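## Task

Every foam block has a lot number on the shelf edge directly beneath it. Any foam block whose lot number occurs two or more times in the storeroom must end up on the desk, with nothing overhanging the desk's edge. All other foam blocks stay on their own shelves. The desk must remain roughly where it is. The robot must not fall over or finish tilted, or the task fails.

## Robot and tools

ROBOT. A TidyBot++: a wheeled base on four powered casters (0.54 m long, 0.50 m wide, 0.38 m tall) carrying one seven-joint arm with a two-finger gripper. The shoulder sits 0.12 m ahead of the base centre and 0.68 m above the floor. Segments: upper arm 0.42 m, forearm 0.31 m, hand 0.31 m. Cameras: base_camera (fixed on the base, facing forward) and wrist_camera (looks along the hand). The arm begins folded, hand pointing down, reaching up to 0.08 m beyond the base front.

FRAMES. Base frame: origin on the floor below the base centre, x forward, y left, z up, metres. hand_pose is reported in it: the point between the finger pads; the hand's own z axis runs out along the fingers, and the fingers move along its y axis. The odometry frame is the base frame as it stood when the scene began; base_odometry gives x, y and heading (rad, left positive, -3.142 to 3.142) there, from wheel turns only, so slip and drift appear as travel.

move. One action per call, built from any of "base", "joints", "target", plus optional "speeds" and "min_time_s"; all parts start together. With no action it just reports state and images.
- base: an object of relative offsets from where the base is now, along its current axes: translate_m (forward +, -2 to 2 m), strafe_m (left +, -2 to 2 m), rotate_rad (counter-clockwise from above +, -6.3 to 6.3 rad).
- joints: absolute targets by name: joint_1_rad to joint_7_rad (radians) and gripper_pos (0 fully open, about 85 mm gap, to 1 fully closed). joint_2_rad is limited to ±2.249, joint_4_rad to ±2.579, joint_6_rad to ±2.099; the rest turn freely and take the shorter way, so rotate in steps below half a turn. Note joint_1_rad positive turns the arm clockwise from above, opposite to heading.
- target: one list of seven numbers, an absolute hand pose in the base frame: x, y, z in metres, then quaternion qw, qx, qy, qz, same layout as hand_pose. Only gripper_pos may accompany it in "joints".
- speeds: caps for this action only: translate_m/strafe_m 0.05 to 0.5 m/s (give one value if both are used), rotate_rad 0.1 to 1.57 rad/s.
- min_time_s: 0.1 to 8 s, the shortest duration for each arm motion.
- cameras: list of "base_camera", "wrist_camera" or "all"; [] for none. blocking: true (default) waits until everything rests; false returns quickly while motion continues, and a later move overrides only the parts it names.
Unknown keys make the call invalid; out-of-range values get it refused, and a refusal or an uncommanded stop cancels the rest of that reply's move, wait and finished_scene calls.

wait(seconds 0 to 10, cameras) lets the scene run without new commands; it ends early once running motions settle. stop(cameras) brakes all your motions; braked parts read "stopped" and may keep pressing. zoom_image(camera, region [x0, y0, x1, y1] pixels from top-left, at most 504 by 504) magnifies the latest image, handy for reading lot numbers. read_manual(section "licences") only returns licence text. finished_scene(scene 1 or 2) ends the scene irreversibly; call nothing after it in that reply. Scene 1 is practice.

RESULT LINES. base_status, joint_status, hand_status: "moving", "done", "off_target" (rested away from target, maybe still pushing), "contact_stop", "time_out", "not_followed", "torque_fault", "limit_stop_at_motor_heat". The "move" line sums up with the worst status. "joint command not followed" with "cause:" means a self-collision check held the arm; "pose unreachable" means a target was withheld. hand_target is where the hand would be with every joint on target. motor_effort gives percent of maximum torque, with peak in brackets. base_tilt gives forward/right lean in degrees. on_its_own lists things the robot did unasked. "pictures" names image order; images can lag the state. Also Motor temperatures (one per arm joint), MOTOR HOT, ARM HIT, OVER-TEMPERATURE FAULT.

PRACTICE. After a target, refine by adding (desired minus measured hand_pose) to your last target; to hold still, resend hand_target, not hand_pose. After joint moves, correct by adding (wanted minus read) to each last command. Expect 1 to 3 cm error, more when stretched; a held load makes the arm sag, and you should not command a joint to the angle it currently reads while loading. When a held item lands on a surface, hand_pose stops falling though commands continue; watch effort and images. Straight-down hands reach at most about 0.94 m high, only near the base. Targets low and close in front, or far turned, can drive the arm into the base; nothing prevents that.

AVOID. Don't drive or turn while the arm is caught on something above about 0.6 m, reach far out from folded over nearby furniture, or swing a stretched arm sideways: the robot can tip; backing off or retracting the arm rights it. Blocked joints and bases keep pushing; don't hit furniture hard, don't move the desk, don't drop objects or release them while moving, don't squeeze an item hard while it still rests on something or yank it. Torque sensor overloads (104.5 N m joints 1 to 4, 51.3 N m joints 5 to 7) freeze the arm for 10 s. Holding loads or straining heats motors; at 75 °C the arm sinks, so rest it.

Each tool is called after "Request:" by a JSON object that holds its "fn" and its "kwargs".

## Session

Request:
{"fn": "move", "kwargs": {"joints": {"joint_1_rad": 0.0, "joint_2_rad": -0.9, "joint_3_rad": 3.1, "joint_4_rad": -2.2, "joint_5_rad": 0.0, "joint_6_rad": -0.4, "joint_7_rad": 1.57}, "min_time_s": 1.5, "cameras": ["all"]}}

Scene clock: 1.80 s.
Motor temperatures (°C): [38 35 30 37 40 37 42]
move: done
base_odometry: x=+0.000 y=+0.000 heading=+0.000
base_tilt: forward=-0.3 right=+0.6
base_status: not commanded
joint_positions: joint_1_rad=-0.020 joint_2_rad=-0.884 joint_3_rad=+3.113 joint_4_rad=-2.225 joint_5_rad=-0.004 joint_6_rad=-0.470 joint_7_rad=+1.592 gripper_pos=+0.000
joint_status: all done
motor_effort: joint_1_rad=+0(2) joint_2_rad=+6(8) joint_3_rad=+1(2) joint_4_rad=+19(20) joint_5_rad=+1(2) joint_6_rad=+9(9) joint_7_rad=+0(1)
hand_pose: x=+0.4015 y=+0.0187 z=+0.9456 quat_wxyz=(+0.001, +0.786, +0.029, +0.617) (m; base frame)
hand_target: x=+0.4005 y=+0.0186 z=+0.9866 quat_wxyz=(+0.003, +0.751, +0.020, +0.660) (m; base frame)
hand_status: not commanded
pictures: base_camera, wrist_camera
Images, in order (width x height): base_camera 644x364, wrist_camera 644x476.

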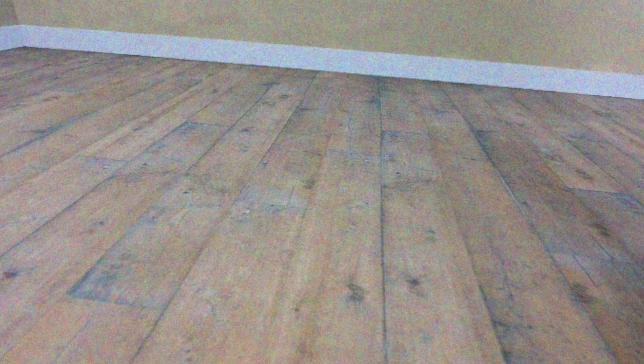

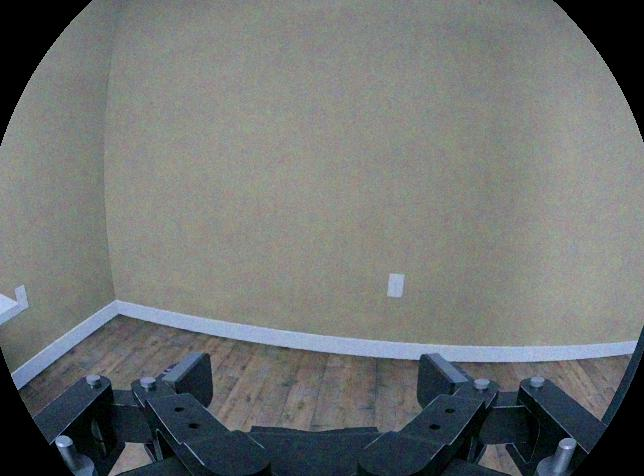

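Request:
{"fn": "move", "kwargs": {"base": {"rotate_rad": -1.0}, "cameras": ["all"]}}

Request:
{"fn": "move", "kwargs": {"base": {"rotate_rad": -1.2}, "cameras": ["all"]}}

Request:
{"fn": "move", "kwargs": {"base": {"rotate_rad": -1.2}, "cameras": ["all"]}}

Request:
{"fn": "move", "kwargs": {"base": {"rotate_rad": -1.2}, "cameras": ["all"]}}

Scene clock: 4.90 s.
move: done
base_odometry: x=+0.000 y=+0.000 heading=-0.998
base_tilt: forward=-0.4 right=+0.6
base_status: done
joint_positions: joint_1_rad=-0.014 joint_2_rad=-0.884 joint_3_rad=+3.111 joint_4_rad=-2.225 joint_5_rad=-0.004 joint_6_rad=-0.466 joint_7_rad=+1.592 gripper_pos=+0.000
joint_status: not commanded
motor_effort: joint_1_rad=+0(1) joint_2_rad=+6(7) joint_3_rad=+1(2) joint_4_rad=+20(20) joint_5_rad=+1(1) joint_6_rad=+9(9) joint_7_rad=+0(1)
hand_pose: x=+0.4019 y=+0.0178 z=+0.9471 quat_wxyz=(+0.004, +0.785, +0.028, +0.619) (m; base frame)
hand_target: x=+0.4005 y=+0.0186 z=+0.9866 quat_wxyz=(+0.003, +0.751, +0.020, +0.660) (m; base frame)
hand_status: not commanded
pictures: base_camera, wrist_camera
Images, in order (width x height): base_camera 644x364, wrist_camera 644x476.

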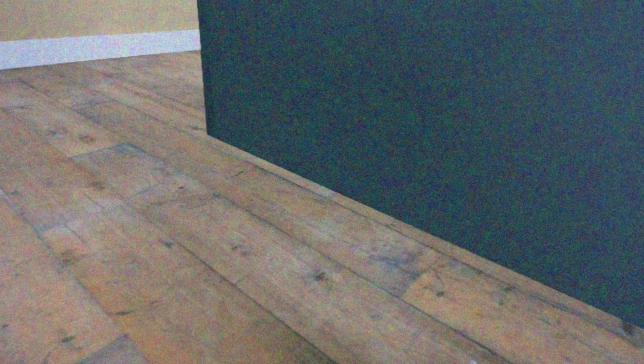

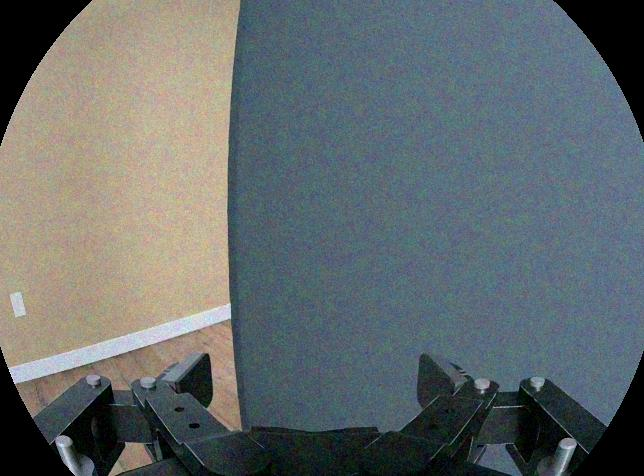

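Scene clock: 6.93 s.
move: done
base_odometry: x=+0.000 y=+0.000 heading=-2.197
base_tilt: forward=-0.4 right=+0.6
base_status: done
joint_positions: joint_1_rad=-0.013 joint_2_rad=-0.884 joint_3_rad=+3.110 joint_4_rad=-2.225 joint_5_rad=-0.004 joint_6_rad=-0.465 joint_7_rad=+1.592 gripper_pos=+0.000
joint_status: not commanded
motor_effort: joint_1_rad=-1(1) joint_2_rad=+6(7) joint_3_rad=+1(2) joint_4_rad=+18(20) joint_5_rad=+1(1) joint_6_rad=+9(9) joint_7_rad=+0(1)
hand_pose: x=+0.4019 y=+0.0176 z=+0.9471 quat_wxyz=(+0.004, +0.785, +0.028, +0.619) (m; base frame)
hand_target: x=+0.4005 y=+0.0186 z=+0.9866 quat_wxyz=(+0.003, +0.751, +0.020, +0.660) (m; base frame)
hand_status: not commanded
pictures: base_camera, wrist_camera
Images, in order (width x height): base_camera 644x364, wrist_camera 644x476.

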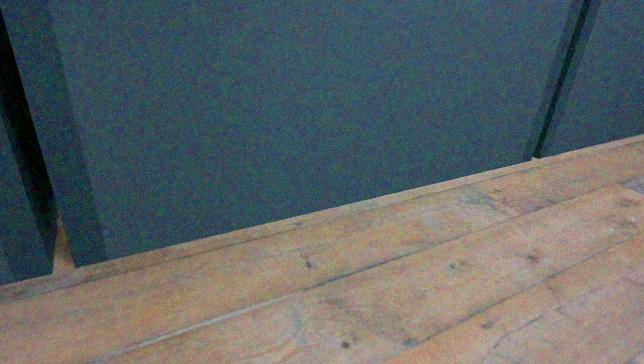

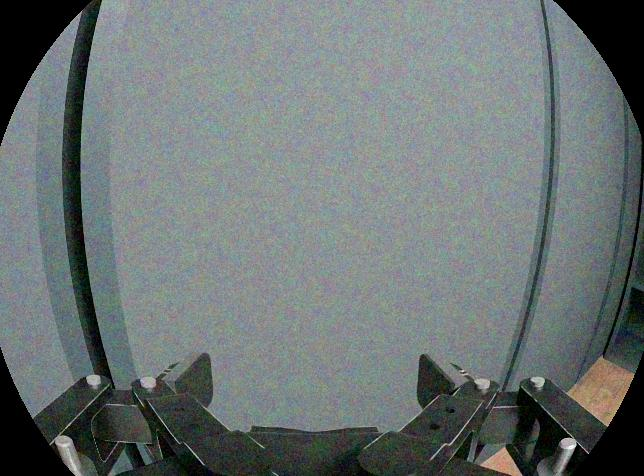

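Scene clock: 8.97 s.
move: done
base_odometry: x=+0.000 y=+0.000 heading=+2.887
base_tilt: forward=-0.4 right=+0.6
base_status: done
joint_positions: joint_1_rad=-0.012 joint_2_rad=-0.884 joint_3_rad=+3.110 joint_4_rad=-2.225 joint_5_rad=-0.004 joint_6_rad=-0.465 joint_7_rad=+1.592 gripper_pos=+0.000
joint_status: not commanded
motor_effort: joint_1_rad=+0(1) joint_2_rad=+6(7) joint_3_rad=+1(2) joint_4_rad=+20(20) joint_5_rad=+1(1) joint_6_rad=+9(10) joint_7_rad=+0(1)
hand_pose: x=+0.4019 y=+0.0174 z=+0.9471 quat_wxyz=(+0.004, +0.785, +0.027, +0.619) (m; base frame)
hand_target: x=+0.4005 y=+0.0186 z=+0.9866 quat_wxyz=(+0.003, +0.751, +0.020, +0.660) (m; base frame)
hand_status: not commanded
pictures: base_camera, wrist_camera
Images, in order (width x height): base_camera 644x364, wrist_camera 644x476.

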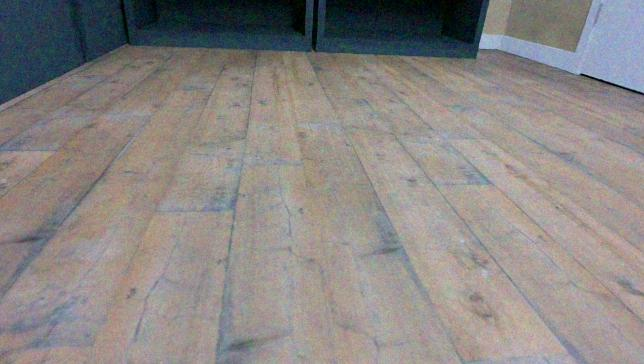

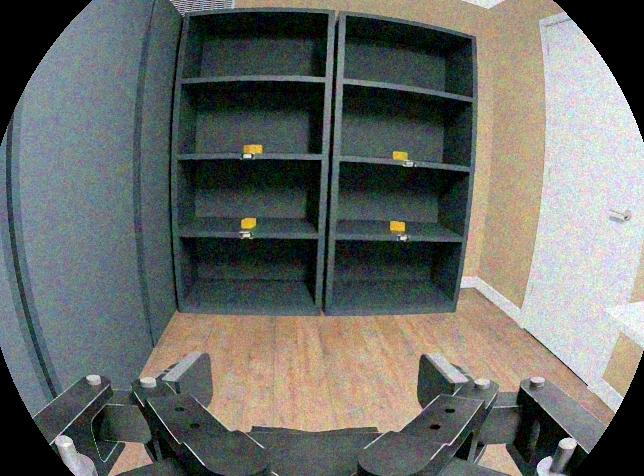

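Scene clock: 11.00 s.
move: done
base_odometry: x=+0.000 y=+0.000 heading=+1.688
base_tilt: forward=-0.3 right=+0.6
base_status: done
joint_positions: joint_1_rad=-0.011 joint_2_rad=-0.884 joint_3_rad=+3.110 joint_4_rad=-2.225 joint_5_rad=-0.004 joint_6_rad=-0.465 joint_7_rad=+1.592 gripper_pos=+0.000
joint_status: not commanded
motor_effort: joint_1_rad=+0(1) joint_2_rad=+5(7) joint_3_rad=+1(2) joint_4_rad=+19(20) joint_5_rad=+1(1) joint_6_rad=+9(10) joint_7_rad=+0(1)
hand_pose: x=+0.4019 y=+0.0173 z=+0.9471 quat_wxyz=(+0.004, +0.785, +0.027, +0.619) (m; base frame)
hand_target: x=+0.4005 y=+0.0186 z=+0.9866 quat_wxyz=(+0.003, +0.751, +0.020, +0.660) (m; base frame)
hand_status: not commanded
pictures: base_camera, wrist_camera
Images, in order (width x height): base_camera 644x364, wrist_camera 644x476.

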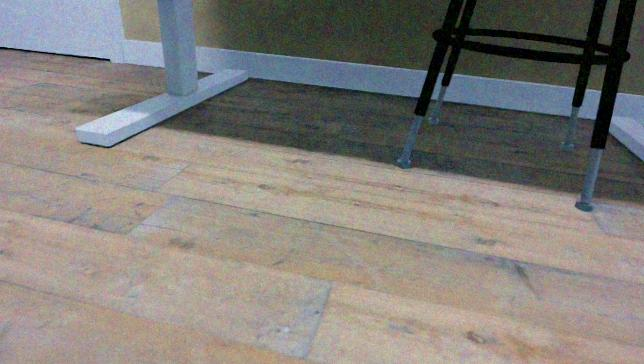

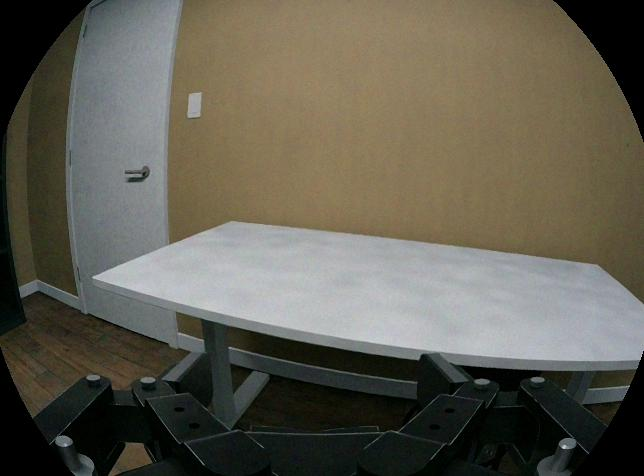

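Request:
{"fn": "move", "kwargs": {"base": {"translate_m": 0.52, "strafe_m": 1.516, "rotate_rad": 1.3}, "cameras": ["all"]}}

Scene clock: 16.97 s.
move: done
base_odometry: x=-1.566 y=+0.339 heading=+2.989
base_tilt: forward=-0.3 right=+0.6
base_status: done
joint_positions: joint_1_rad=-0.011 joint_2_rad=-0.887 joint_3_rad=+3.109 joint_4_rad=-2.225 joint_5_rad=-0.004 joint_6_rad=-0.464 joint_7_rad=+1.592 gripper_pos=+0.000
joint_status: not commanded
motor_effort: joint_1_rad=-1(1) joint_2_rad=+6(8) joint_3_rad=+1(3) joint_4_rad=+18(20) joint_5_rad=+1(1) joint_6_rad=+9(9) joint_7_rad=+0(1)
hand_pose: x=+0.4010 y=+0.0179 z=+0.9486 quat_wxyz=(+0.005, +0.783, +0.028, +0.621) (m; base frame)
hand_target: x=+0.4005 y=+0.0186 z=+0.9866 quat_wxyz=(+0.003, +0.751, +0.020, +0.660) (m; base frame)
hand_status: not commanded
pictures: base_camera, wrist_camera
Images, in order (width x height): base_camera 644x364, wrist_camera 644x476.

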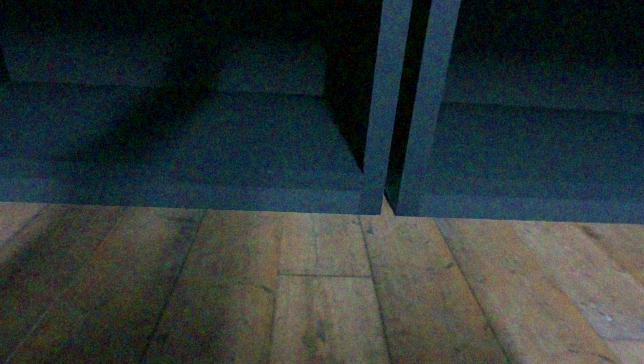

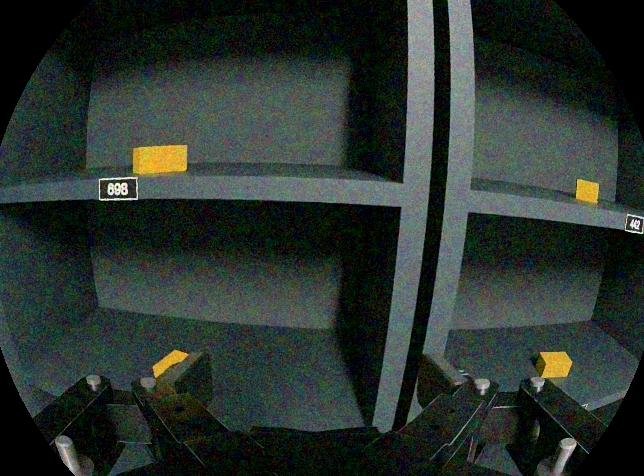

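Request:
{"fn": "zoom_image", "kwargs": {"camera": "wrist_camera", "region": [90, 140, 200, 210]}}

Request:
{"fn": "zoom_image", "kwargs": {"camera": "wrist_camera", "region": [560, 170, 644, 240]}}

Request:
{"fn": "move", "kwargs": {"joints": {"joint_1_rad": -0.4, "joint_2_rad": -0.5, "joint_4_rad": -2.5, "joint_6_rad": -0.15}, "cameras": ["wrist_camera"]}}

Request:
{"fn": "move", "kwargs": {"joints": {"joint_1_rad": 0.7}, "cameras": ["wrist_camera"]}}

Scaled by 4.582.

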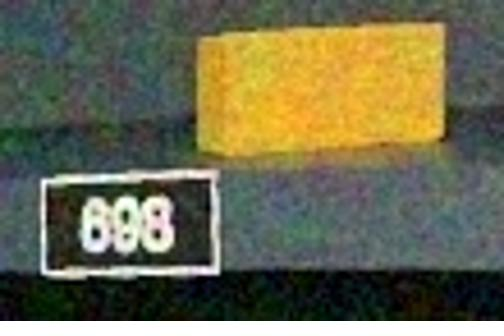

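Scaled by 6.000.

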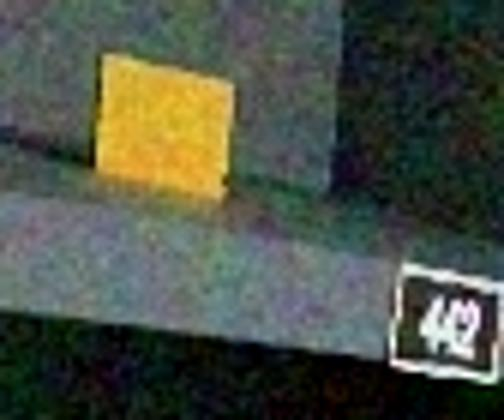

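Scene clock: 18.93 s.
move: done
base_odometry: x=-1.566 y=+0.339 heading=+2.989
base_tilt: forward=-0.3 right=+0.6
base_status: not commanded
joint_positions: joint_1_rad=-0.382 joint_2_rad=-0.513 joint_3_rad=+3.109 joint_4_rad=-2.460 joint_5_rad=-0.004 joint_6_rad=-0.216 joint_7_rad=+1.592 gripper_pos=+0.000
joint_status: all done
motor_effort: joint_1_rad=+0(1) joint_2_rad=-2(8) joint_3_rad=+1(1) joint_4_rad=+18(20) joint_5_rad=+1(1) joint_6_rad=+8(10) joint_7_rad=+0(1)
hand_pose: x=+0.4331 y=+0.1399 z=+0.7591 quat_wxyz=(-0.085, +0.862, +0.191, +0.462) (m; base frame)
hand_target: x=+0.4298 y=+0.1480 z=+0.7495 quat_wxyz=(-0.095, +0.858, +0.195, +0.466) (m; base frame)
hand_status: not commanded
pictures: wrist_camera
Images, in order (width x height): wrist_camera 644x476.

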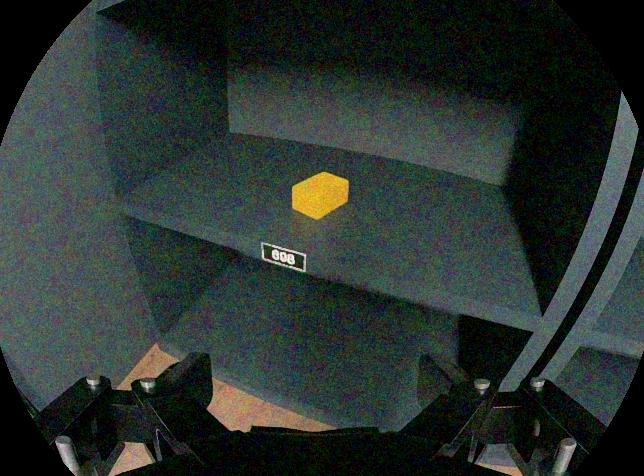

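Scene clock: 21.30 s.
move: done
base_odometry: x=-1.566 y=+0.339 heading=+2.989
base_tilt: forward=-0.3 right=+0.6
base_status: not commanded
joint_positions: joint_1_rad=+0.681 joint_2_rad=-0.513 joint_3_rad=+3.109 joint_4_rad=-2.460 joint_5_rad=-0.004 joint_6_rad=-0.214 joint_7_rad=+1.592 gripper_pos=+0.000
joint_status: all done
motor_effort: joint_1_rad=+0(2) joint_2_rad=-2(2) joint_3_rad=+1(1) joint_4_rad=+18(18) joint_5_rad=+1(1) joint_6_rad=+8(8) joint_7_rad=+0(1)
hand_pose: x=+0.3943 y=-0.2067 z=+0.7597 quat_wxyz=(+0.161, +0.839, -0.272, +0.443) (m; base frame)
hand_target: x=+0.3919 y=-0.2099 z=+0.7495 quat_wxyz=(+0.163, +0.833, -0.282, +0.447) (m; base frame)
hand_status: not commanded
pictures: wrist_camera
Images, in order (width x height): wrist_camera 644x476.

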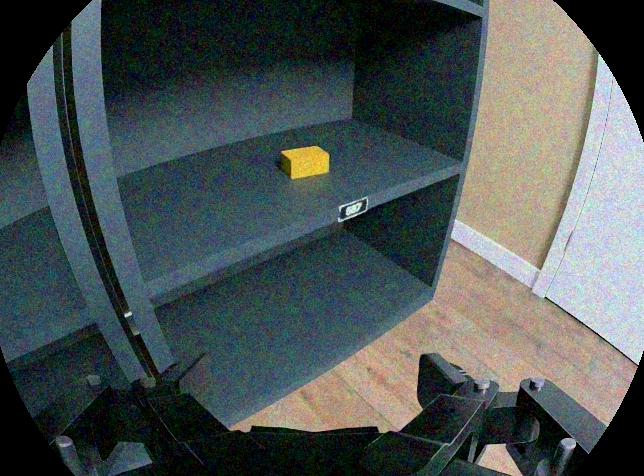

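Request:
{"fn": "zoom_image", "kwargs": {"camera": "wrist_camera", "region": [265, 130, 385, 230]}}

Request:
{"fn": "move", "kwargs": {"joints": {"joint_1_rad": -0.45}, "cameras": ["wrist_camera"]}}

Request:
{"fn": "zoom_image", "kwargs": {"camera": "wrist_camera", "region": [240, 160, 360, 280]}}

Scaled by 4.200.

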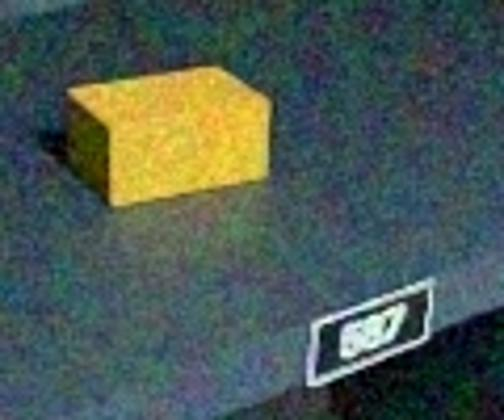

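Scene clock: 23.90 s.
move: done
base_odometry: x=-1.566 y=+0.339 heading=+2.989
base_tilt: forward=-0.3 right=+0.6
base_status: not commanded
joint_positions: joint_1_rad=-0.431 joint_2_rad=-0.513 joint_3_rad=+3.109 joint_4_rad=-2.460 joint_5_rad=-0.004 joint_6_rad=-0.213 joint_7_rad=+1.592 gripper_pos=+0.000
joint_status: all done
motor_effort: joint_1_rad=+0(2) joint_2_rad=-2(3) joint_3_rad=+1(1) joint_4_rad=+18(19) joint_5_rad=+1(1) joint_6_rad=+8(9) joint_7_rad=+0(1)
hand_pose: x=+0.4262 y=+0.1555 z=+0.7597 quat_wxyz=(-0.097, +0.856, +0.212, +0.461) (m; base frame)
hand_target: x=+0.4220 y=+0.1634 z=+0.7495 quat_wxyz=(-0.106, +0.853, +0.216, +0.464) (m; base frame)
hand_status: not commanded
pictures: wrist_camera
Images, in order (width x height): wrist_camera 644x476.

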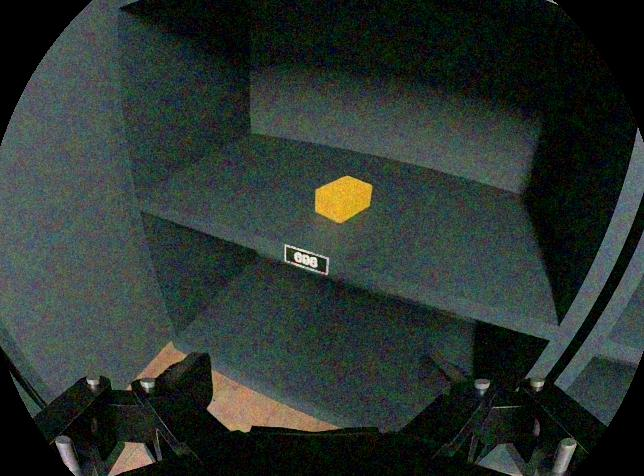

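Scaled by 4.200.

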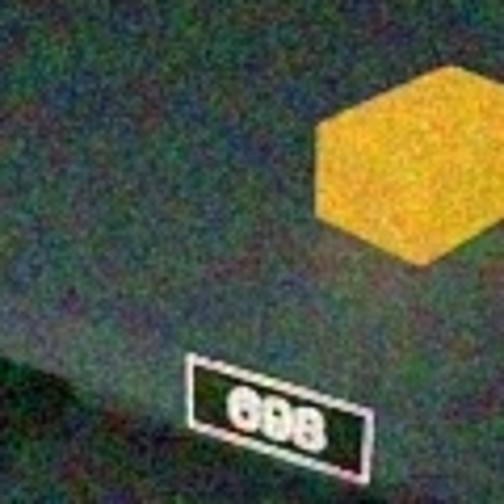

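Request:
{"fn": "zoom_image", "kwargs": {"camera": "wrist_camera", "region": [280, 240, 335, 280]}}

Request:
{"fn": "move", "kwargs": {"base": {"strafe_m": -0.45}, "joints": {"joint_1_rad": 0.3}, "cameras": ["wrist_camera"]}}

Request:
{"fn": "zoom_image", "kwargs": {"camera": "wrist_camera", "region": [290, 170, 370, 230]}}

Scaled by 9.164.

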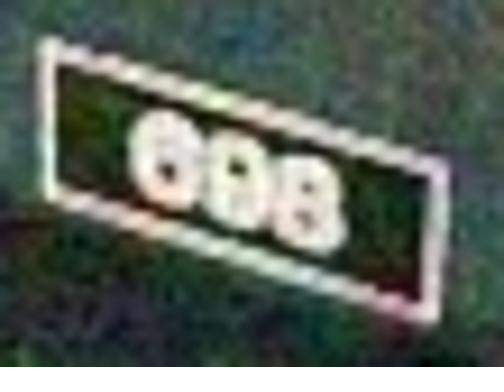

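Scene clock: 26.40 s.
move: done
base_odometry: x=-1.498 y=+0.784 heading=+2.990
base_tilt: forward=-0.4 right=+0.6
base_status: done
joint_positions: joint_1_rad=+0.282 joint_2_rad=-0.513 joint_3_rad=+3.108 joint_4_rad=-2.460 joint_5_rad=-0.004 joint_6_rad=-0.212 joint_7_rad=+1.592 gripper_pos=+0.000
joint_status: all done
motor_effort: joint_1_rad=-1(2) joint_2_rad=-2(3) joint_3_rad=+1(2) joint_4_rad=+18(19) joint_5_rad=+1(1) joint_6_rad=+8(9) joint_7_rad=+0(1)
hand_pose: x=+0.4532 y=-0.0834 z=+0.7597 quat_wxyz=(+0.070, +0.876, -0.100, +0.466) (m; base frame)
hand_target: x=+0.4521 y=-0.0870 z=+0.7495 quat_wxyz=(+0.071, +0.873, -0.111, +0.470) (m; base frame)
hand_status: not commanded
pictures: wrist_camera
Images, in order (width x height): wrist_camera 644x476.

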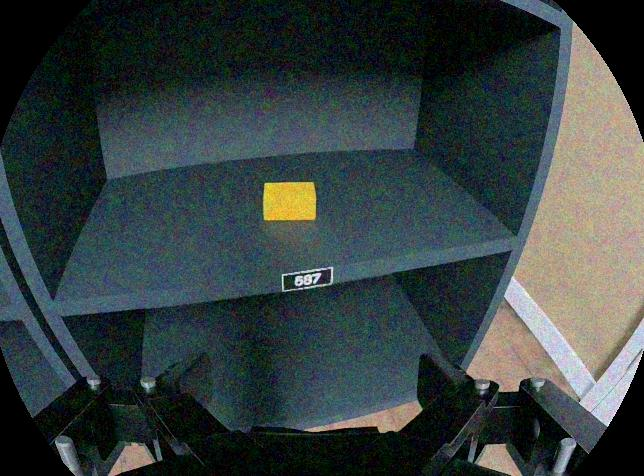

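Scaled by 6.300.

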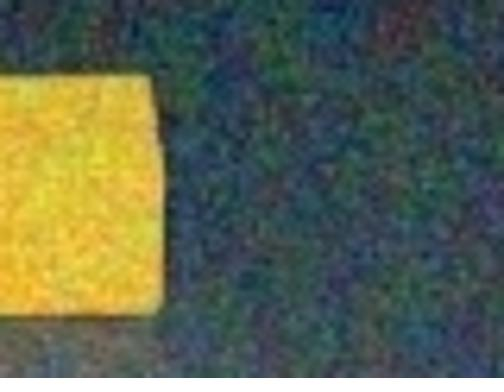

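Request:
{"fn": "zoom_image", "kwargs": {"camera": "wrist_camera", "region": [275, 260, 340, 300]}}

Request:
{"fn": "move", "kwargs": {"joints": {"joint_2_rad": -0.9, "joint_4_rad": -2.2, "joint_6_rad": -0.4}, "cameras": ["wrist_camera"]}}

Request:
{"fn": "zoom_image", "kwargs": {"camera": "wrist_camera", "region": [240, 120, 400, 220]}}

Scaled by 7.754.

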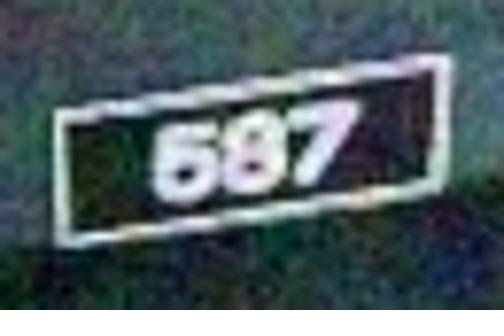

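Scene clock: 28.10 s.
move: done
base_odometry: x=-1.498 y=+0.784 heading=+2.990
base_tilt: forward=-0.3 right=+0.6
base_status: not commanded
joint_positions: joint_1_rad=+0.282 joint_2_rad=-0.884 joint_3_rad=+3.108 joint_4_rad=-2.226 joint_5_rad=-0.004 joint_6_rad=-0.342 joint_7_rad=+1.592 gripper_pos=+0.000
joint_status: all done
motor_effort: joint_1_rad=+0(1) joint_2_rad=+6(8) joint_3_rad=+1(1) joint_4_rad=+19(20) joint_5_rad=+1(1) joint_6_rad=+9(10) joint_7_rad=+0(1)
hand_pose: x=+0.4016 y=-0.0655 z=+0.9841 quat_wxyz=(+0.101, +0.742, -0.082, +0.658) (m; base frame)
hand_target: x=+0.3934 y=-0.0654 z=+0.9866 quat_wxyz=(+0.102, +0.746, -0.092, +0.652) (m; base frame)
hand_status: not commanded
pictures: wrist_camera
Images, in order (width x height): wrist_camera 644x476.

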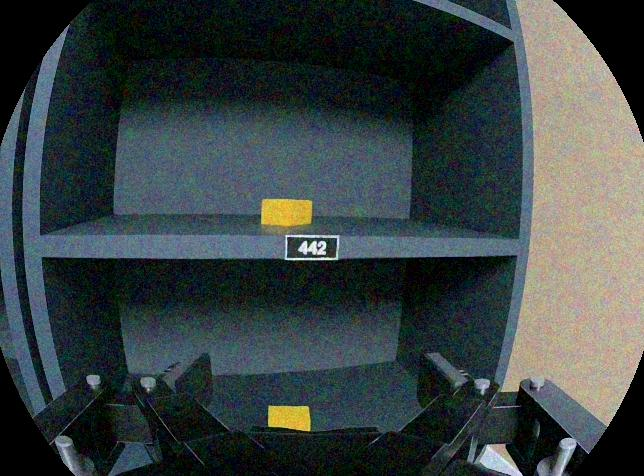

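Scaled by 3.150.

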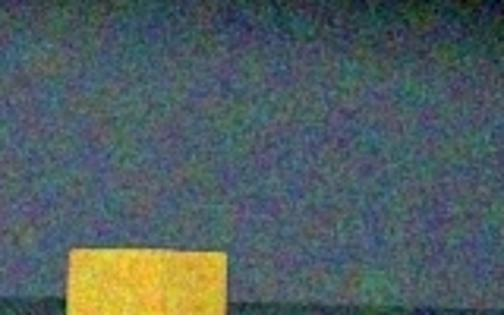

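Request:
{"fn": "move", "kwargs": {"base": {"strafe_m": 0.8}, "joints": {"joint_1_rad": 0.0}, "cameras": ["all"]}}

Request:
{"fn": "move", "kwargs": {"joints": {"joint_2_rad": -0.6, "joint_4_rad": -1.4, "joint_6_rad": -1.2}, "cameras": ["wrist_camera"]}}

Request:
{"fn": "move", "kwargs": {"joints": {"joint_2_rad": -0.5, "joint_4_rad": -2.5, "joint_6_rad": -0.15}, "cameras": ["wrist_camera"]}}

Scene clock: 31.80 s.
move: done
base_odometry: x=-1.619 y=-0.007 heading=+2.991
base_tilt: forward=-0.4 right=+0.6
base_status: done
joint_positions: joint_1_rad=+0.014 joint_2_rad=-0.884 joint_3_rad=+3.104 joint_4_rad=-2.226 joint_5_rad=-0.004 joint_6_rad=-0.344 joint_7_rad=+1.592 gripper_pos=+0.000
joint_status: all done
motor_effort: joint_1_rad=+0(2) joint_2_rad=+5(7) joint_3_rad=+1(3) joint_4_rad=+19(20) joint_5_rad=+1(1) joint_6_rad=+9(10) joint_7_rad=+0(1)
hand_pose: x=+0.4087 y=+0.0133 z=+0.9836 quat_wxyz=(+0.013, +0.746, +0.020, +0.665) (m; base frame)
hand_target: x=+0.4004 y=+0.0186 z=+0.9866 quat_wxyz=(+0.003, +0.751, +0.020, +0.660) (m; base frame)
hand_status: not commanded
pictures: base_camera, wrist_camera
Images, in order (width x height): base_camera 644x364, wrist_camera 644x476.

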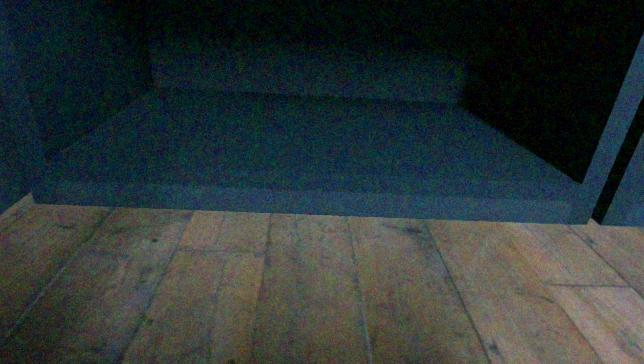

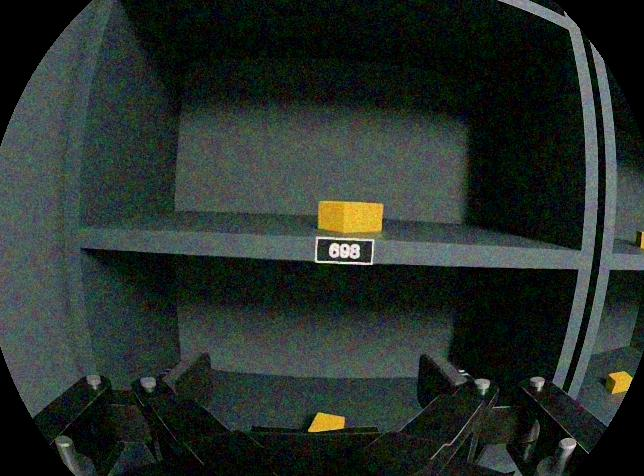

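Scene clock: 34.20 s.
move: done
base_odometry: x=-1.619 y=-0.007 heading=+2.991
base_tilt: forward=-0.3 right=+0.6
base_status: not commanded
joint_positions: joint_1_rad=+0.014 joint_2_rad=-0.619 joint_3_rad=+3.104 joint_4_rad=-1.427 joint_5_rad=-0.004 joint_6_rad=-1.142 joint_7_rad=+1.592 gripper_pos=+0.000
joint_status: all done
motor_effort: joint_1_rad=+0(1) joint_2_rad=+4(7) joint_3_rad=+1(2) joint_4_rad=+16(20) joint_5_rad=+1(1) joint_6_rad=+8(11) joint_7_rad=+0(1)
hand_pose: x=+0.3910 y=+0.0166 z=+1.1257 quat_wxyz=(+0.008, +0.828, +0.022, +0.561) (m; base frame)
hand_target: x=+0.3892 y=+0.0209 z=+1.1180 quat_wxyz=(+0.000, +0.841, +0.020, +0.540) (m; base frame)
hand_status: not commanded
pictures: wrist_camera
Images, in order (width x height): wrist_camera 644x476.

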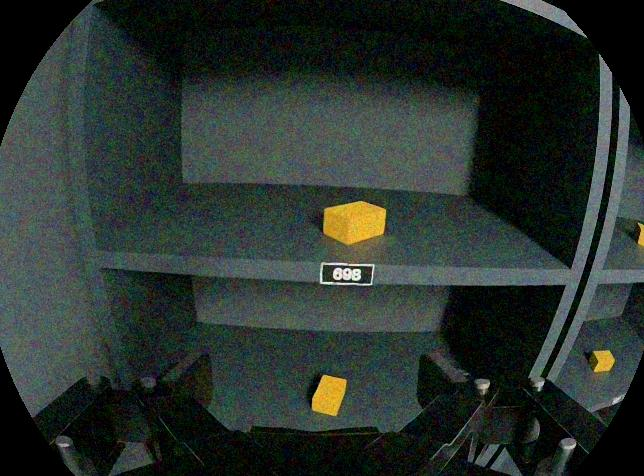

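Scene clock: 36.93 s.
move: done
base_odometry: x=-1.619 y=-0.007 heading=+2.991
base_tilt: forward=-0.4 right=+0.6
base_status: not commanded
joint_positions: joint_1_rad=+0.014 joint_2_rad=-0.519 joint_3_rad=+3.104 joint_4_rad=-2.459 joint_5_rad=-0.004 joint_6_rad=-0.216 joint_7_rad=+1.592 gripper_pos=+0.000
joint_status: all done
motor_effort: joint_1_rad=+0(1) joint_2_rad=-2(5) joint_3_rad=+1(1) joint_4_rad=+18(21) joint_5_rad=+1(1) joint_6_rad=+8(10) joint_7_rad=+0(1)
hand_pose: x=+0.4624 y=+0.0093 z=+0.7611 quat_wxyz=(+0.007, +0.881, +0.020, +0.473) (m; base frame)
hand_target: x=+0.4629 y=+0.0153 z=+0.7495 quat_wxyz=(+0.000, +0.879, +0.020, +0.476) (m; base frame)
hand_status: not commanded
pictures: wrist_camera
Images, in order (width x height): wrist_camera 644x476.

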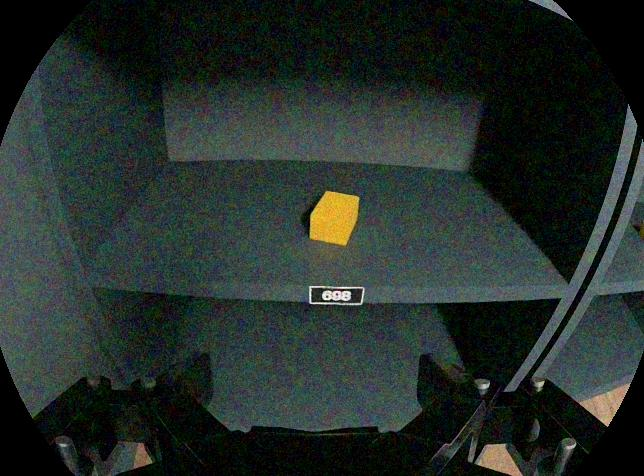

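Request:
{"fn": "zoom_image", "kwargs": {"camera": "wrist_camera", "region": [290, 180, 390, 310]}}

Scaled by 3.877.

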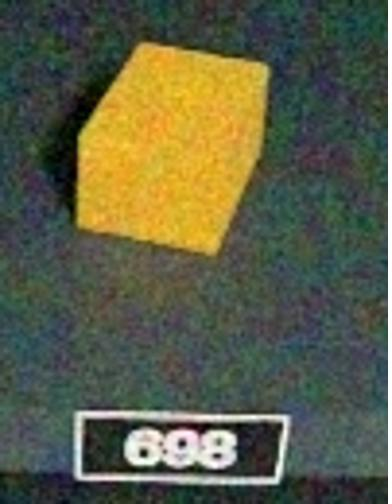

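Request:
{"fn": "move", "kwargs": {"base": {"translate_m": 0.25}, "speeds": {"translate_m": 0.15}, "joints": {"joint_1_rad": 0.0, "joint_2_rad": -0.6, "joint_4_rad": -1.4, "joint_6_rad": -1.2}, "cameras": ["all"]}}

Request:
{"fn": "zoom_image", "kwargs": {"camera": "wrist_camera", "region": [270, 180, 470, 330]}}

Scene clock: 43.37 s.
move: done
base_odometry: x=-1.866 y=+0.031 heading=+2.991
base_tilt: forward=-0.3 right=+0.6
base_status: done
joint_positions: joint_1_rad=+0.014 joint_2_rad=-0.586 joint_3_rad=+3.104 joint_4_rad=-1.428 joint_5_rad=-0.004 joint_6_rad=-1.142 joint_7_rad=+1.592 gripper_pos=+0.000
joint_status: all done
motor_effort: joint_1_rad=-1(2) joint_2_rad=+2(4) joint_3_rad=+1(1) joint_4_rad=+16(20) joint_5_rad=+1(1) joint_6_rad=+8(9) joint_7_rad=+0(1)
hand_pose: x=+0.4053 y=+0.0164 z=+1.1162 quat_wxyz=(+0.008, +0.837, +0.022, +0.547) (m; base frame)
hand_target: x=+0.3892 y=+0.0209 z=+1.1180 quat_wxyz=(+0.000, +0.841, +0.020, +0.540) (m; base frame)
hand_status: not commanded
pictures: base_camera, wrist_camera
Images, in order (width x height): base_camera 644x364, wrist_camera 644x476.

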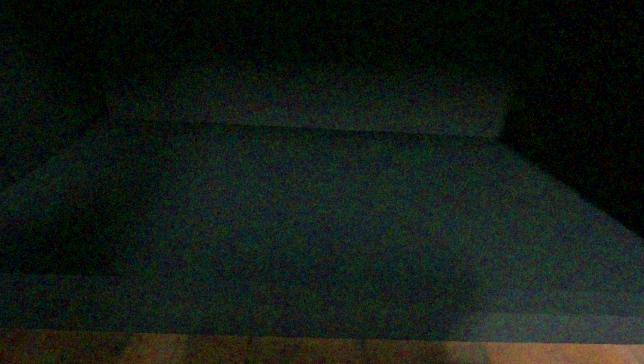

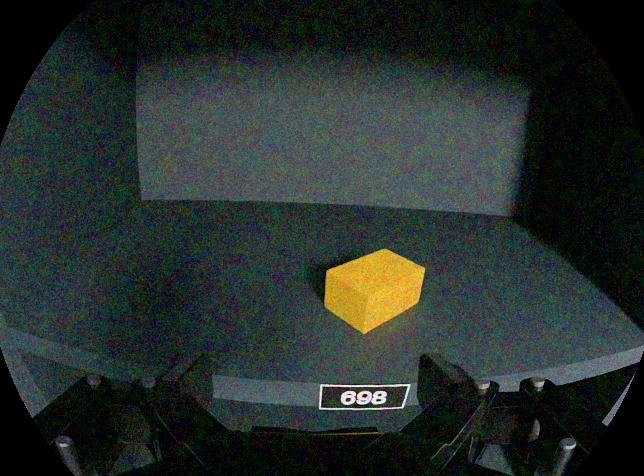

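Scaled by 2.520.

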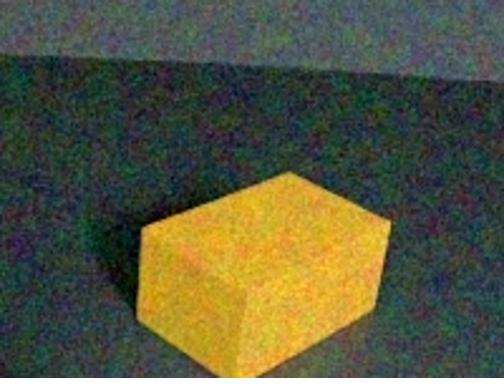

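Request:
{"fn": "move", "kwargs": {"joints": {"joint_1_rad": -0.7245, "joint_2_rad": 0.29, "joint_3_rad": 3.14, "joint_4_rad": -0.656, "joint_5_rad": 0.984, "joint_6_rad": -1.975, "joint_7_rad": 0.4915}, "min_time_s": 2.5, "cameras": ["wrist_camera"]}}

Scene clock: 48.33 s.
move: done
base_odometry: x=-1.866 y=+0.031 heading=+2.991
base_tilt: forward=-0.3 right=+0.6
base_status: not commanded
joint_positions: joint_1_rad=-0.709 joint_2_rad=+0.264 joint_3_rad=+3.124 joint_4_rad=-0.684 joint_5_rad=+0.908 joint_6_rad=-1.921 joint_7_rad=+0.536 gripper_pos=+0.000
joint_status: all done
motor_effort: joint_1_rad=+0(3) joint_2_rad=-20(22) joint_3_rad=+1(2) joint_4_rad=+13(17) joint_5_rad=+6(8) joint_6_rad=+4(9) joint_7_rad=+0(2)
hand_pose: x=+0.5591 y=+0.0817 z=+1.0618 quat_wxyz=(+0.152, +0.849, -0.340, +0.375) (m; base frame)
hand_target: x=+0.5524 y=+0.0674 z=+1.0684 quat_wxyz=(+0.179, +0.822, -0.383, +0.383) (m; base frame)
hand_status: not commanded
pictures: wrist_camera
Images, in order (width x height): wrist_camera 644x476.

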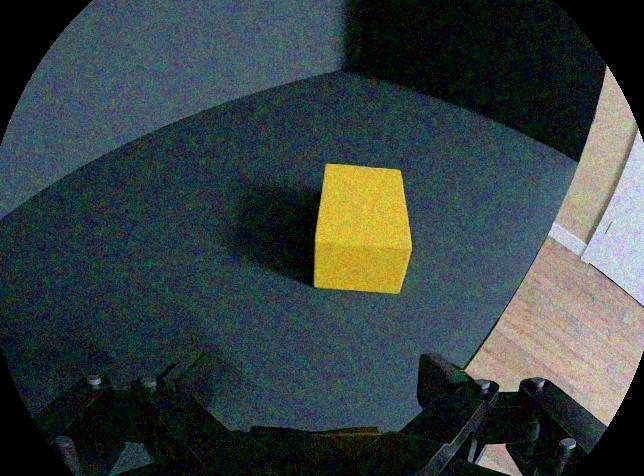

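Request:
{"fn": "move", "kwargs": {"joints": {"joint_1_rad": -0.608, "joint_2_rad": 0.294, "joint_4_rad": -0.717, "joint_5_rad": 0.995, "joint_6_rad": -1.812, "joint_7_rad": 0.44}, "min_time_s": 1.5, "cameras": ["wrist_camera"]}}

Scene clock: 51.20 s.
move: done
base_odometry: x=-1.866 y=+0.031 heading=+2.991
base_tilt: forward=-0.3 right=+0.6
base_status: not commanded
joint_positions: joint_1_rad=-0.625 joint_2_rad=+0.264 joint_3_rad=+3.125 joint_4_rad=-0.685 joint_5_rad=+0.921 joint_6_rad=-1.869 joint_7_rad=+0.484 gripper_pos=+0.000
joint_status: all done
motor_effort: joint_1_rad=+0(2) joint_2_rad=-20(21) joint_3_rad=+1(1) joint_4_rad=+12(13) joint_5_rad=+7(8) joint_6_rad=+4(5) joint_7_rad=+0(1)
hand_pose: x=+0.5781 y=+0.0466 z=+1.0704 quat_wxyz=(+0.148, +0.819, -0.388, +0.395) (m; base frame)
hand_target: x=+0.6021 y=+0.0293 z=+1.0721 quat_wxyz=(+0.177, +0.790, -0.403, +0.426) (m; base frame)
hand_status: not commanded
pictures: wrist_camera
Images, in order (width x height): wrist_camera 644x476.

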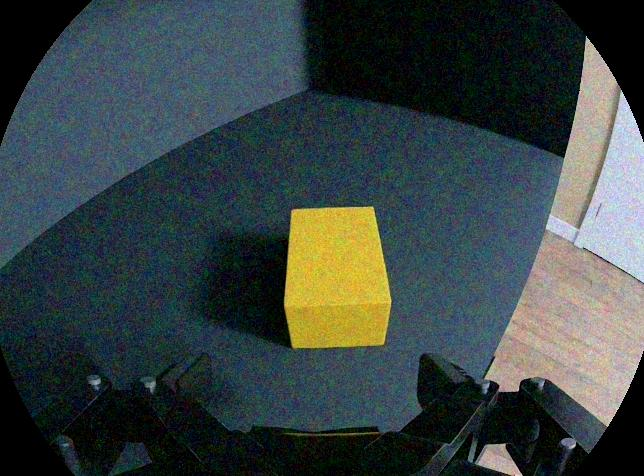

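Request:
{"fn": "move", "kwargs": {"joints": {"joint_1_rad": -0.36, "joint_2_rad": 0.292, "joint_4_rad": -0.875, "joint_5_rad": 0.72, "joint_6_rad": -1.56, "joint_7_rad": 0.638}, "min_time_s": 2, "cameras": ["wrist_camera"]}}

Scene clock: 54.37 s.
move: done
base_odometry: x=-1.866 y=+0.031 heading=+2.991
base_tilt: forward=-0.3 right=+0.6
base_status: not commanded
joint_positions: joint_1_rad=-0.376 joint_2_rad=+0.264 joint_3_rad=+3.126 joint_4_rad=-0.838 joint_5_rad=+0.801 joint_6_rad=-1.619 joint_7_rad=+0.594 gripper_pos=+0.000
joint_status: all done
motor_effort: joint_1_rad=+0(2) joint_2_rad=-22(24) joint_3_rad=+1(1) joint_4_rad=+15(16) joint_5_rad=+7(8) joint_6_rad=+4(5) joint_7_rad=+0(1)
hand_pose: x=+0.6428 y=-0.0255 z=+1.0289 quat_wxyz=(+0.169, +0.834, -0.356, +0.386) (m; base frame)
hand_target: x=+0.6638 y=-0.0122 z=+0.9941 quat_wxyz=(+0.159, +0.859, -0.324, +0.362) (m; base frame)
hand_status: not commanded
pictures: wrist_camera
Images, in order (width x height): wrist_camera 644x476.

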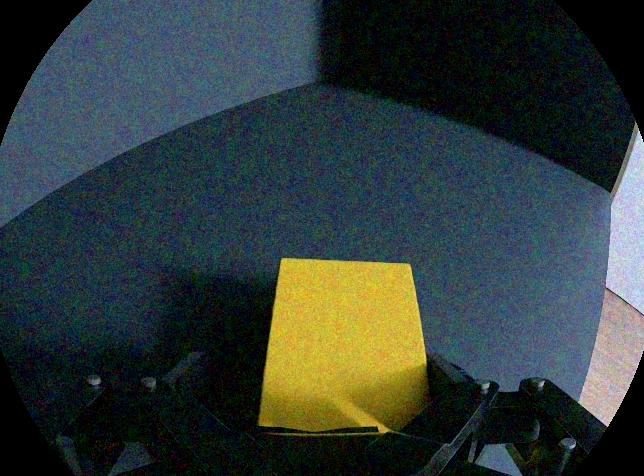

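Request:
{"fn": "move", "kwargs": {"joints": {"gripper_pos": 0.6}, "cameras": ["wrist_camera"]}}

Scene clock: 57.20 s.
move: off_target
base_odometry: x=-1.866 y=+0.031 heading=+2.991
base_tilt: forward=-0.3 right=+0.6
base_status: not commanded
joint_positions: joint_1_rad=-0.376 joint_2_rad=+0.263 joint_3_rad=+3.126 joint_4_rad=-0.839 joint_5_rad=+0.800 joint_6_rad=-1.615 joint_7_rad=+0.596 gripper_pos=+0.392
joint_status: gripper_pos off_target (ended at +0.392, target +0.600)
motor_effort: joint_1_rad=+0(1) joint_2_rad=-20(23) joint_3_rad=+1(1) joint_4_rad=+13(15) joint_5_rad=+5(7) joint_6_rad=+4(5) joint_7_rad=+0(1)
hand_pose: x=+0.6437 y=-0.0251 z=+1.0295 quat_wxyz=(+0.168, +0.834, -0.354, +0.387) (m; base frame)
hand_target: x=+0.6638 y=-0.0122 z=+0.9941 quat_wxyz=(+0.159, +0.859, -0.324, +0.362) (m; base frame)
hand_status: not commanded
pictures: wrist_camera
Images, in order (width x height): wrist_camera 644x476.

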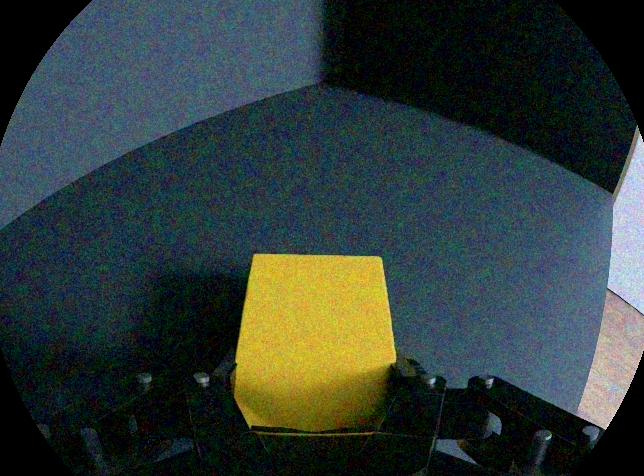

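Request:
{"fn": "move", "kwargs": {"joints": {"joint_2_rad": 0.1}, "min_time_s": 1.2}}

Request:
{"fn": "move", "kwargs": {"joints": {"joint_1_rad": 0.0, "joint_2_rad": -0.65, "joint_4_rad": -1.45, "joint_5_rad": 0.0, "joint_6_rad": -1.2, "joint_7_rad": 1.57}, "min_time_s": 2.5, "cameras": ["wrist_camera"]}}

Scene clock: 59.10 s.
move: done
base_odometry: x=-1.866 y=+0.031 heading=+2.991
base_tilt: forward=-0.3 right=+0.6
base_status: not commanded
joint_positions: joint_1_rad=-0.376 joint_2_rad=+0.106 joint_3_rad=+3.126 joint_4_rad=-0.843 joint_5_rad=+0.793 joint_6_rad=-1.614 joint_7_rad=+0.596 gripper_pos=+0.392
joint_status: all done
motor_effort: joint_1_rad=+0(1) joint_2_rad=-18(25) joint_3_rad=+1(1) joint_4_rad=+14(15) joint_5_rad=+6(7) joint_6_rad=+5(6) joint_7_rad=+0(1)
hand_pose: x=+0.5883 y=-0.0454 z=+1.0973 quat_wxyz=(+0.117, +0.811, -0.375, +0.434) (m; base frame)
hand_target: x=+0.5994 y=-0.0365 z=+1.0848 quat_wxyz=(+0.101, +0.828, -0.349, +0.426) (m; base frame)
hand_status: not commanded
pictures: none

Scene clock: 62.23 s.
move: done
base_odometry: x=-1.866 y=+0.031 heading=+2.991
base_tilt: forward=-0.3 right=+0.6
base_status: not commanded
joint_positions: joint_1_rad=-0.020 joint_2_rad=-0.638 joint_3_rad=+3.126 joint_4_rad=-1.412 joint_5_rad=+0.071 joint_6_rad=-1.267 joint_7_rad=+1.525 gripper_pos=+0.392
joint_status: all done
motor_effort: joint_1_rad=+0(2) joint_2_rad=+4(19) joint_3_rad=+1(1) joint_4_rad=+15(16) joint_5_rad=+1(7) joint_6_rad=+8(10) joint_7_rad=+0(1)
hand_pose: x=+0.3652 y=-0.0077 z=+1.1040 quat_wxyz=(+0.018, +0.852, -0.012, +0.524) (m; base frame)
hand_target: x=+0.3729 y=+0.0021 z=+1.1062 quat_wxyz=(+0.000, +0.841, +0.000, +0.540) (m; base frame)
hand_status: not commanded
pictures: wrist_camera
Images, in order (width x height): wrist_camera 644x476.

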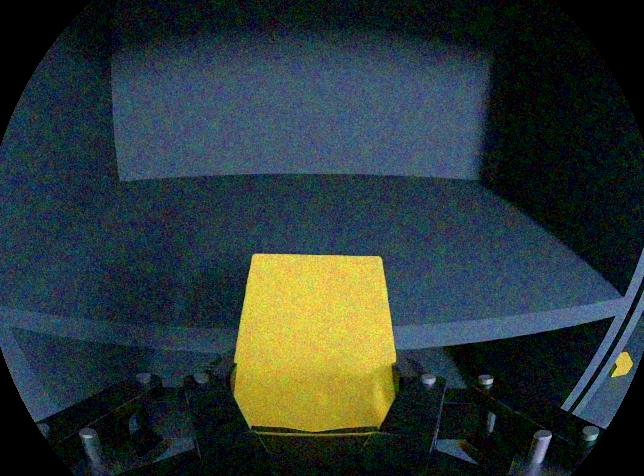

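Request:
{"fn": "move", "kwargs": {"base": {"translate_m": -1.4, "strafe_m": -0.53, "rotate_rad": -1.571}, "cameras": ["all"]}}

Scene clock: 67.70 s.
move: done
base_odometry: x=-0.403 y=+0.345 heading=+1.419
base_tilt: forward=-0.4 right=+0.6
base_status: done
joint_positions: joint_1_rad=-0.017 joint_2_rad=-0.640 joint_3_rad=+3.133 joint_4_rad=-1.416 joint_5_rad=+0.061 joint_6_rad=-1.264 joint_7_rad=+1.527 gripper_pos=+0.392
joint_status: not commanded
motor_effort: joint_1_rad=-1(1) joint_2_rad=+5(8) joint_3_rad=+1(3) joint_4_rad=+15(16) joint_5_rad=+1(3) joint_6_rad=+8(9) joint_7_rad=+0(1)
hand_pose: x=+0.3656 y=-0.0084 z=+1.1035 quat_wxyz=(+0.014, +0.851, -0.014, +0.524) (m; base frame)
hand_target: x=+0.3729 y=+0.0021 z=+1.1062 quat_wxyz=(+0.000, +0.841, +0.000, +0.540) (m; base frame)
hand_status: not commanded
pictures: base_camera, wrist_camera
Images, in order (width x height): base_camera 644x364, wrist_camera 644x476.

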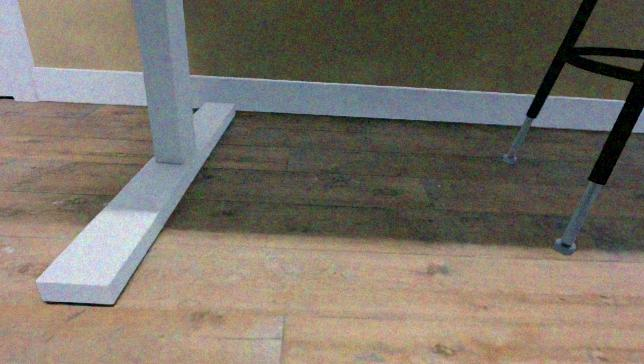

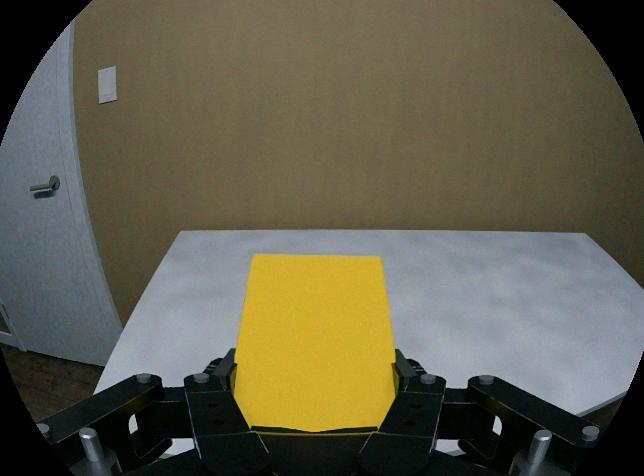

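Request:
{"fn": "move", "kwargs": {"base": {"translate_m": 0.1}, "speeds": {"translate_m": 0.15}, "joints": {"joint_1_rad": 0.0, "joint_2_rad": -0.05, "joint_4_rad": -1.68, "joint_5_rad": -0.07, "joint_6_rad": -0.64, "joint_7_rad": 1.615}, "min_time_s": 2, "cameras": ["wrist_camera"]}}

Scene clock: 71.40 s.
move: done
base_odometry: x=-0.387 y=+0.444 heading=+1.419
base_tilt: forward=-0.3 right=+0.6
base_status: done
joint_positions: joint_1_rad=-0.017 joint_2_rad=-0.066 joint_3_rad=+3.133 joint_4_rad=-1.643 joint_5_rad=+0.000 joint_6_rad=-0.706 joint_7_rad=+1.572 gripper_pos=+0.392
joint_status: all done
motor_effort: joint_1_rad=-1(2) joint_2_rad=-16(18) joint_3_rad=+0(1) joint_4_rad=+19(20) joint_5_rad=+1(2) joint_6_rad=+7(10) joint_7_rad=+0(1)
hand_pose: x=+0.6409 y=+0.0150 z=+0.8966 quat_wxyz=(-0.005, +0.909, +0.012, +0.417) (m; base frame)
hand_target: x=+0.6500 y=+0.0152 z=+0.8836 quat_wxyz=(-0.022, +0.906, +0.004, +0.422) (m; base frame)
hand_status: not commanded
pictures: wrist_camera
Images, in order (width x height): wrist_camera 644x476.

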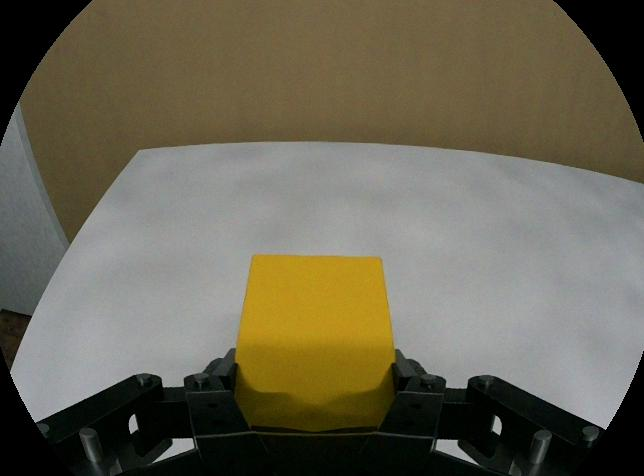

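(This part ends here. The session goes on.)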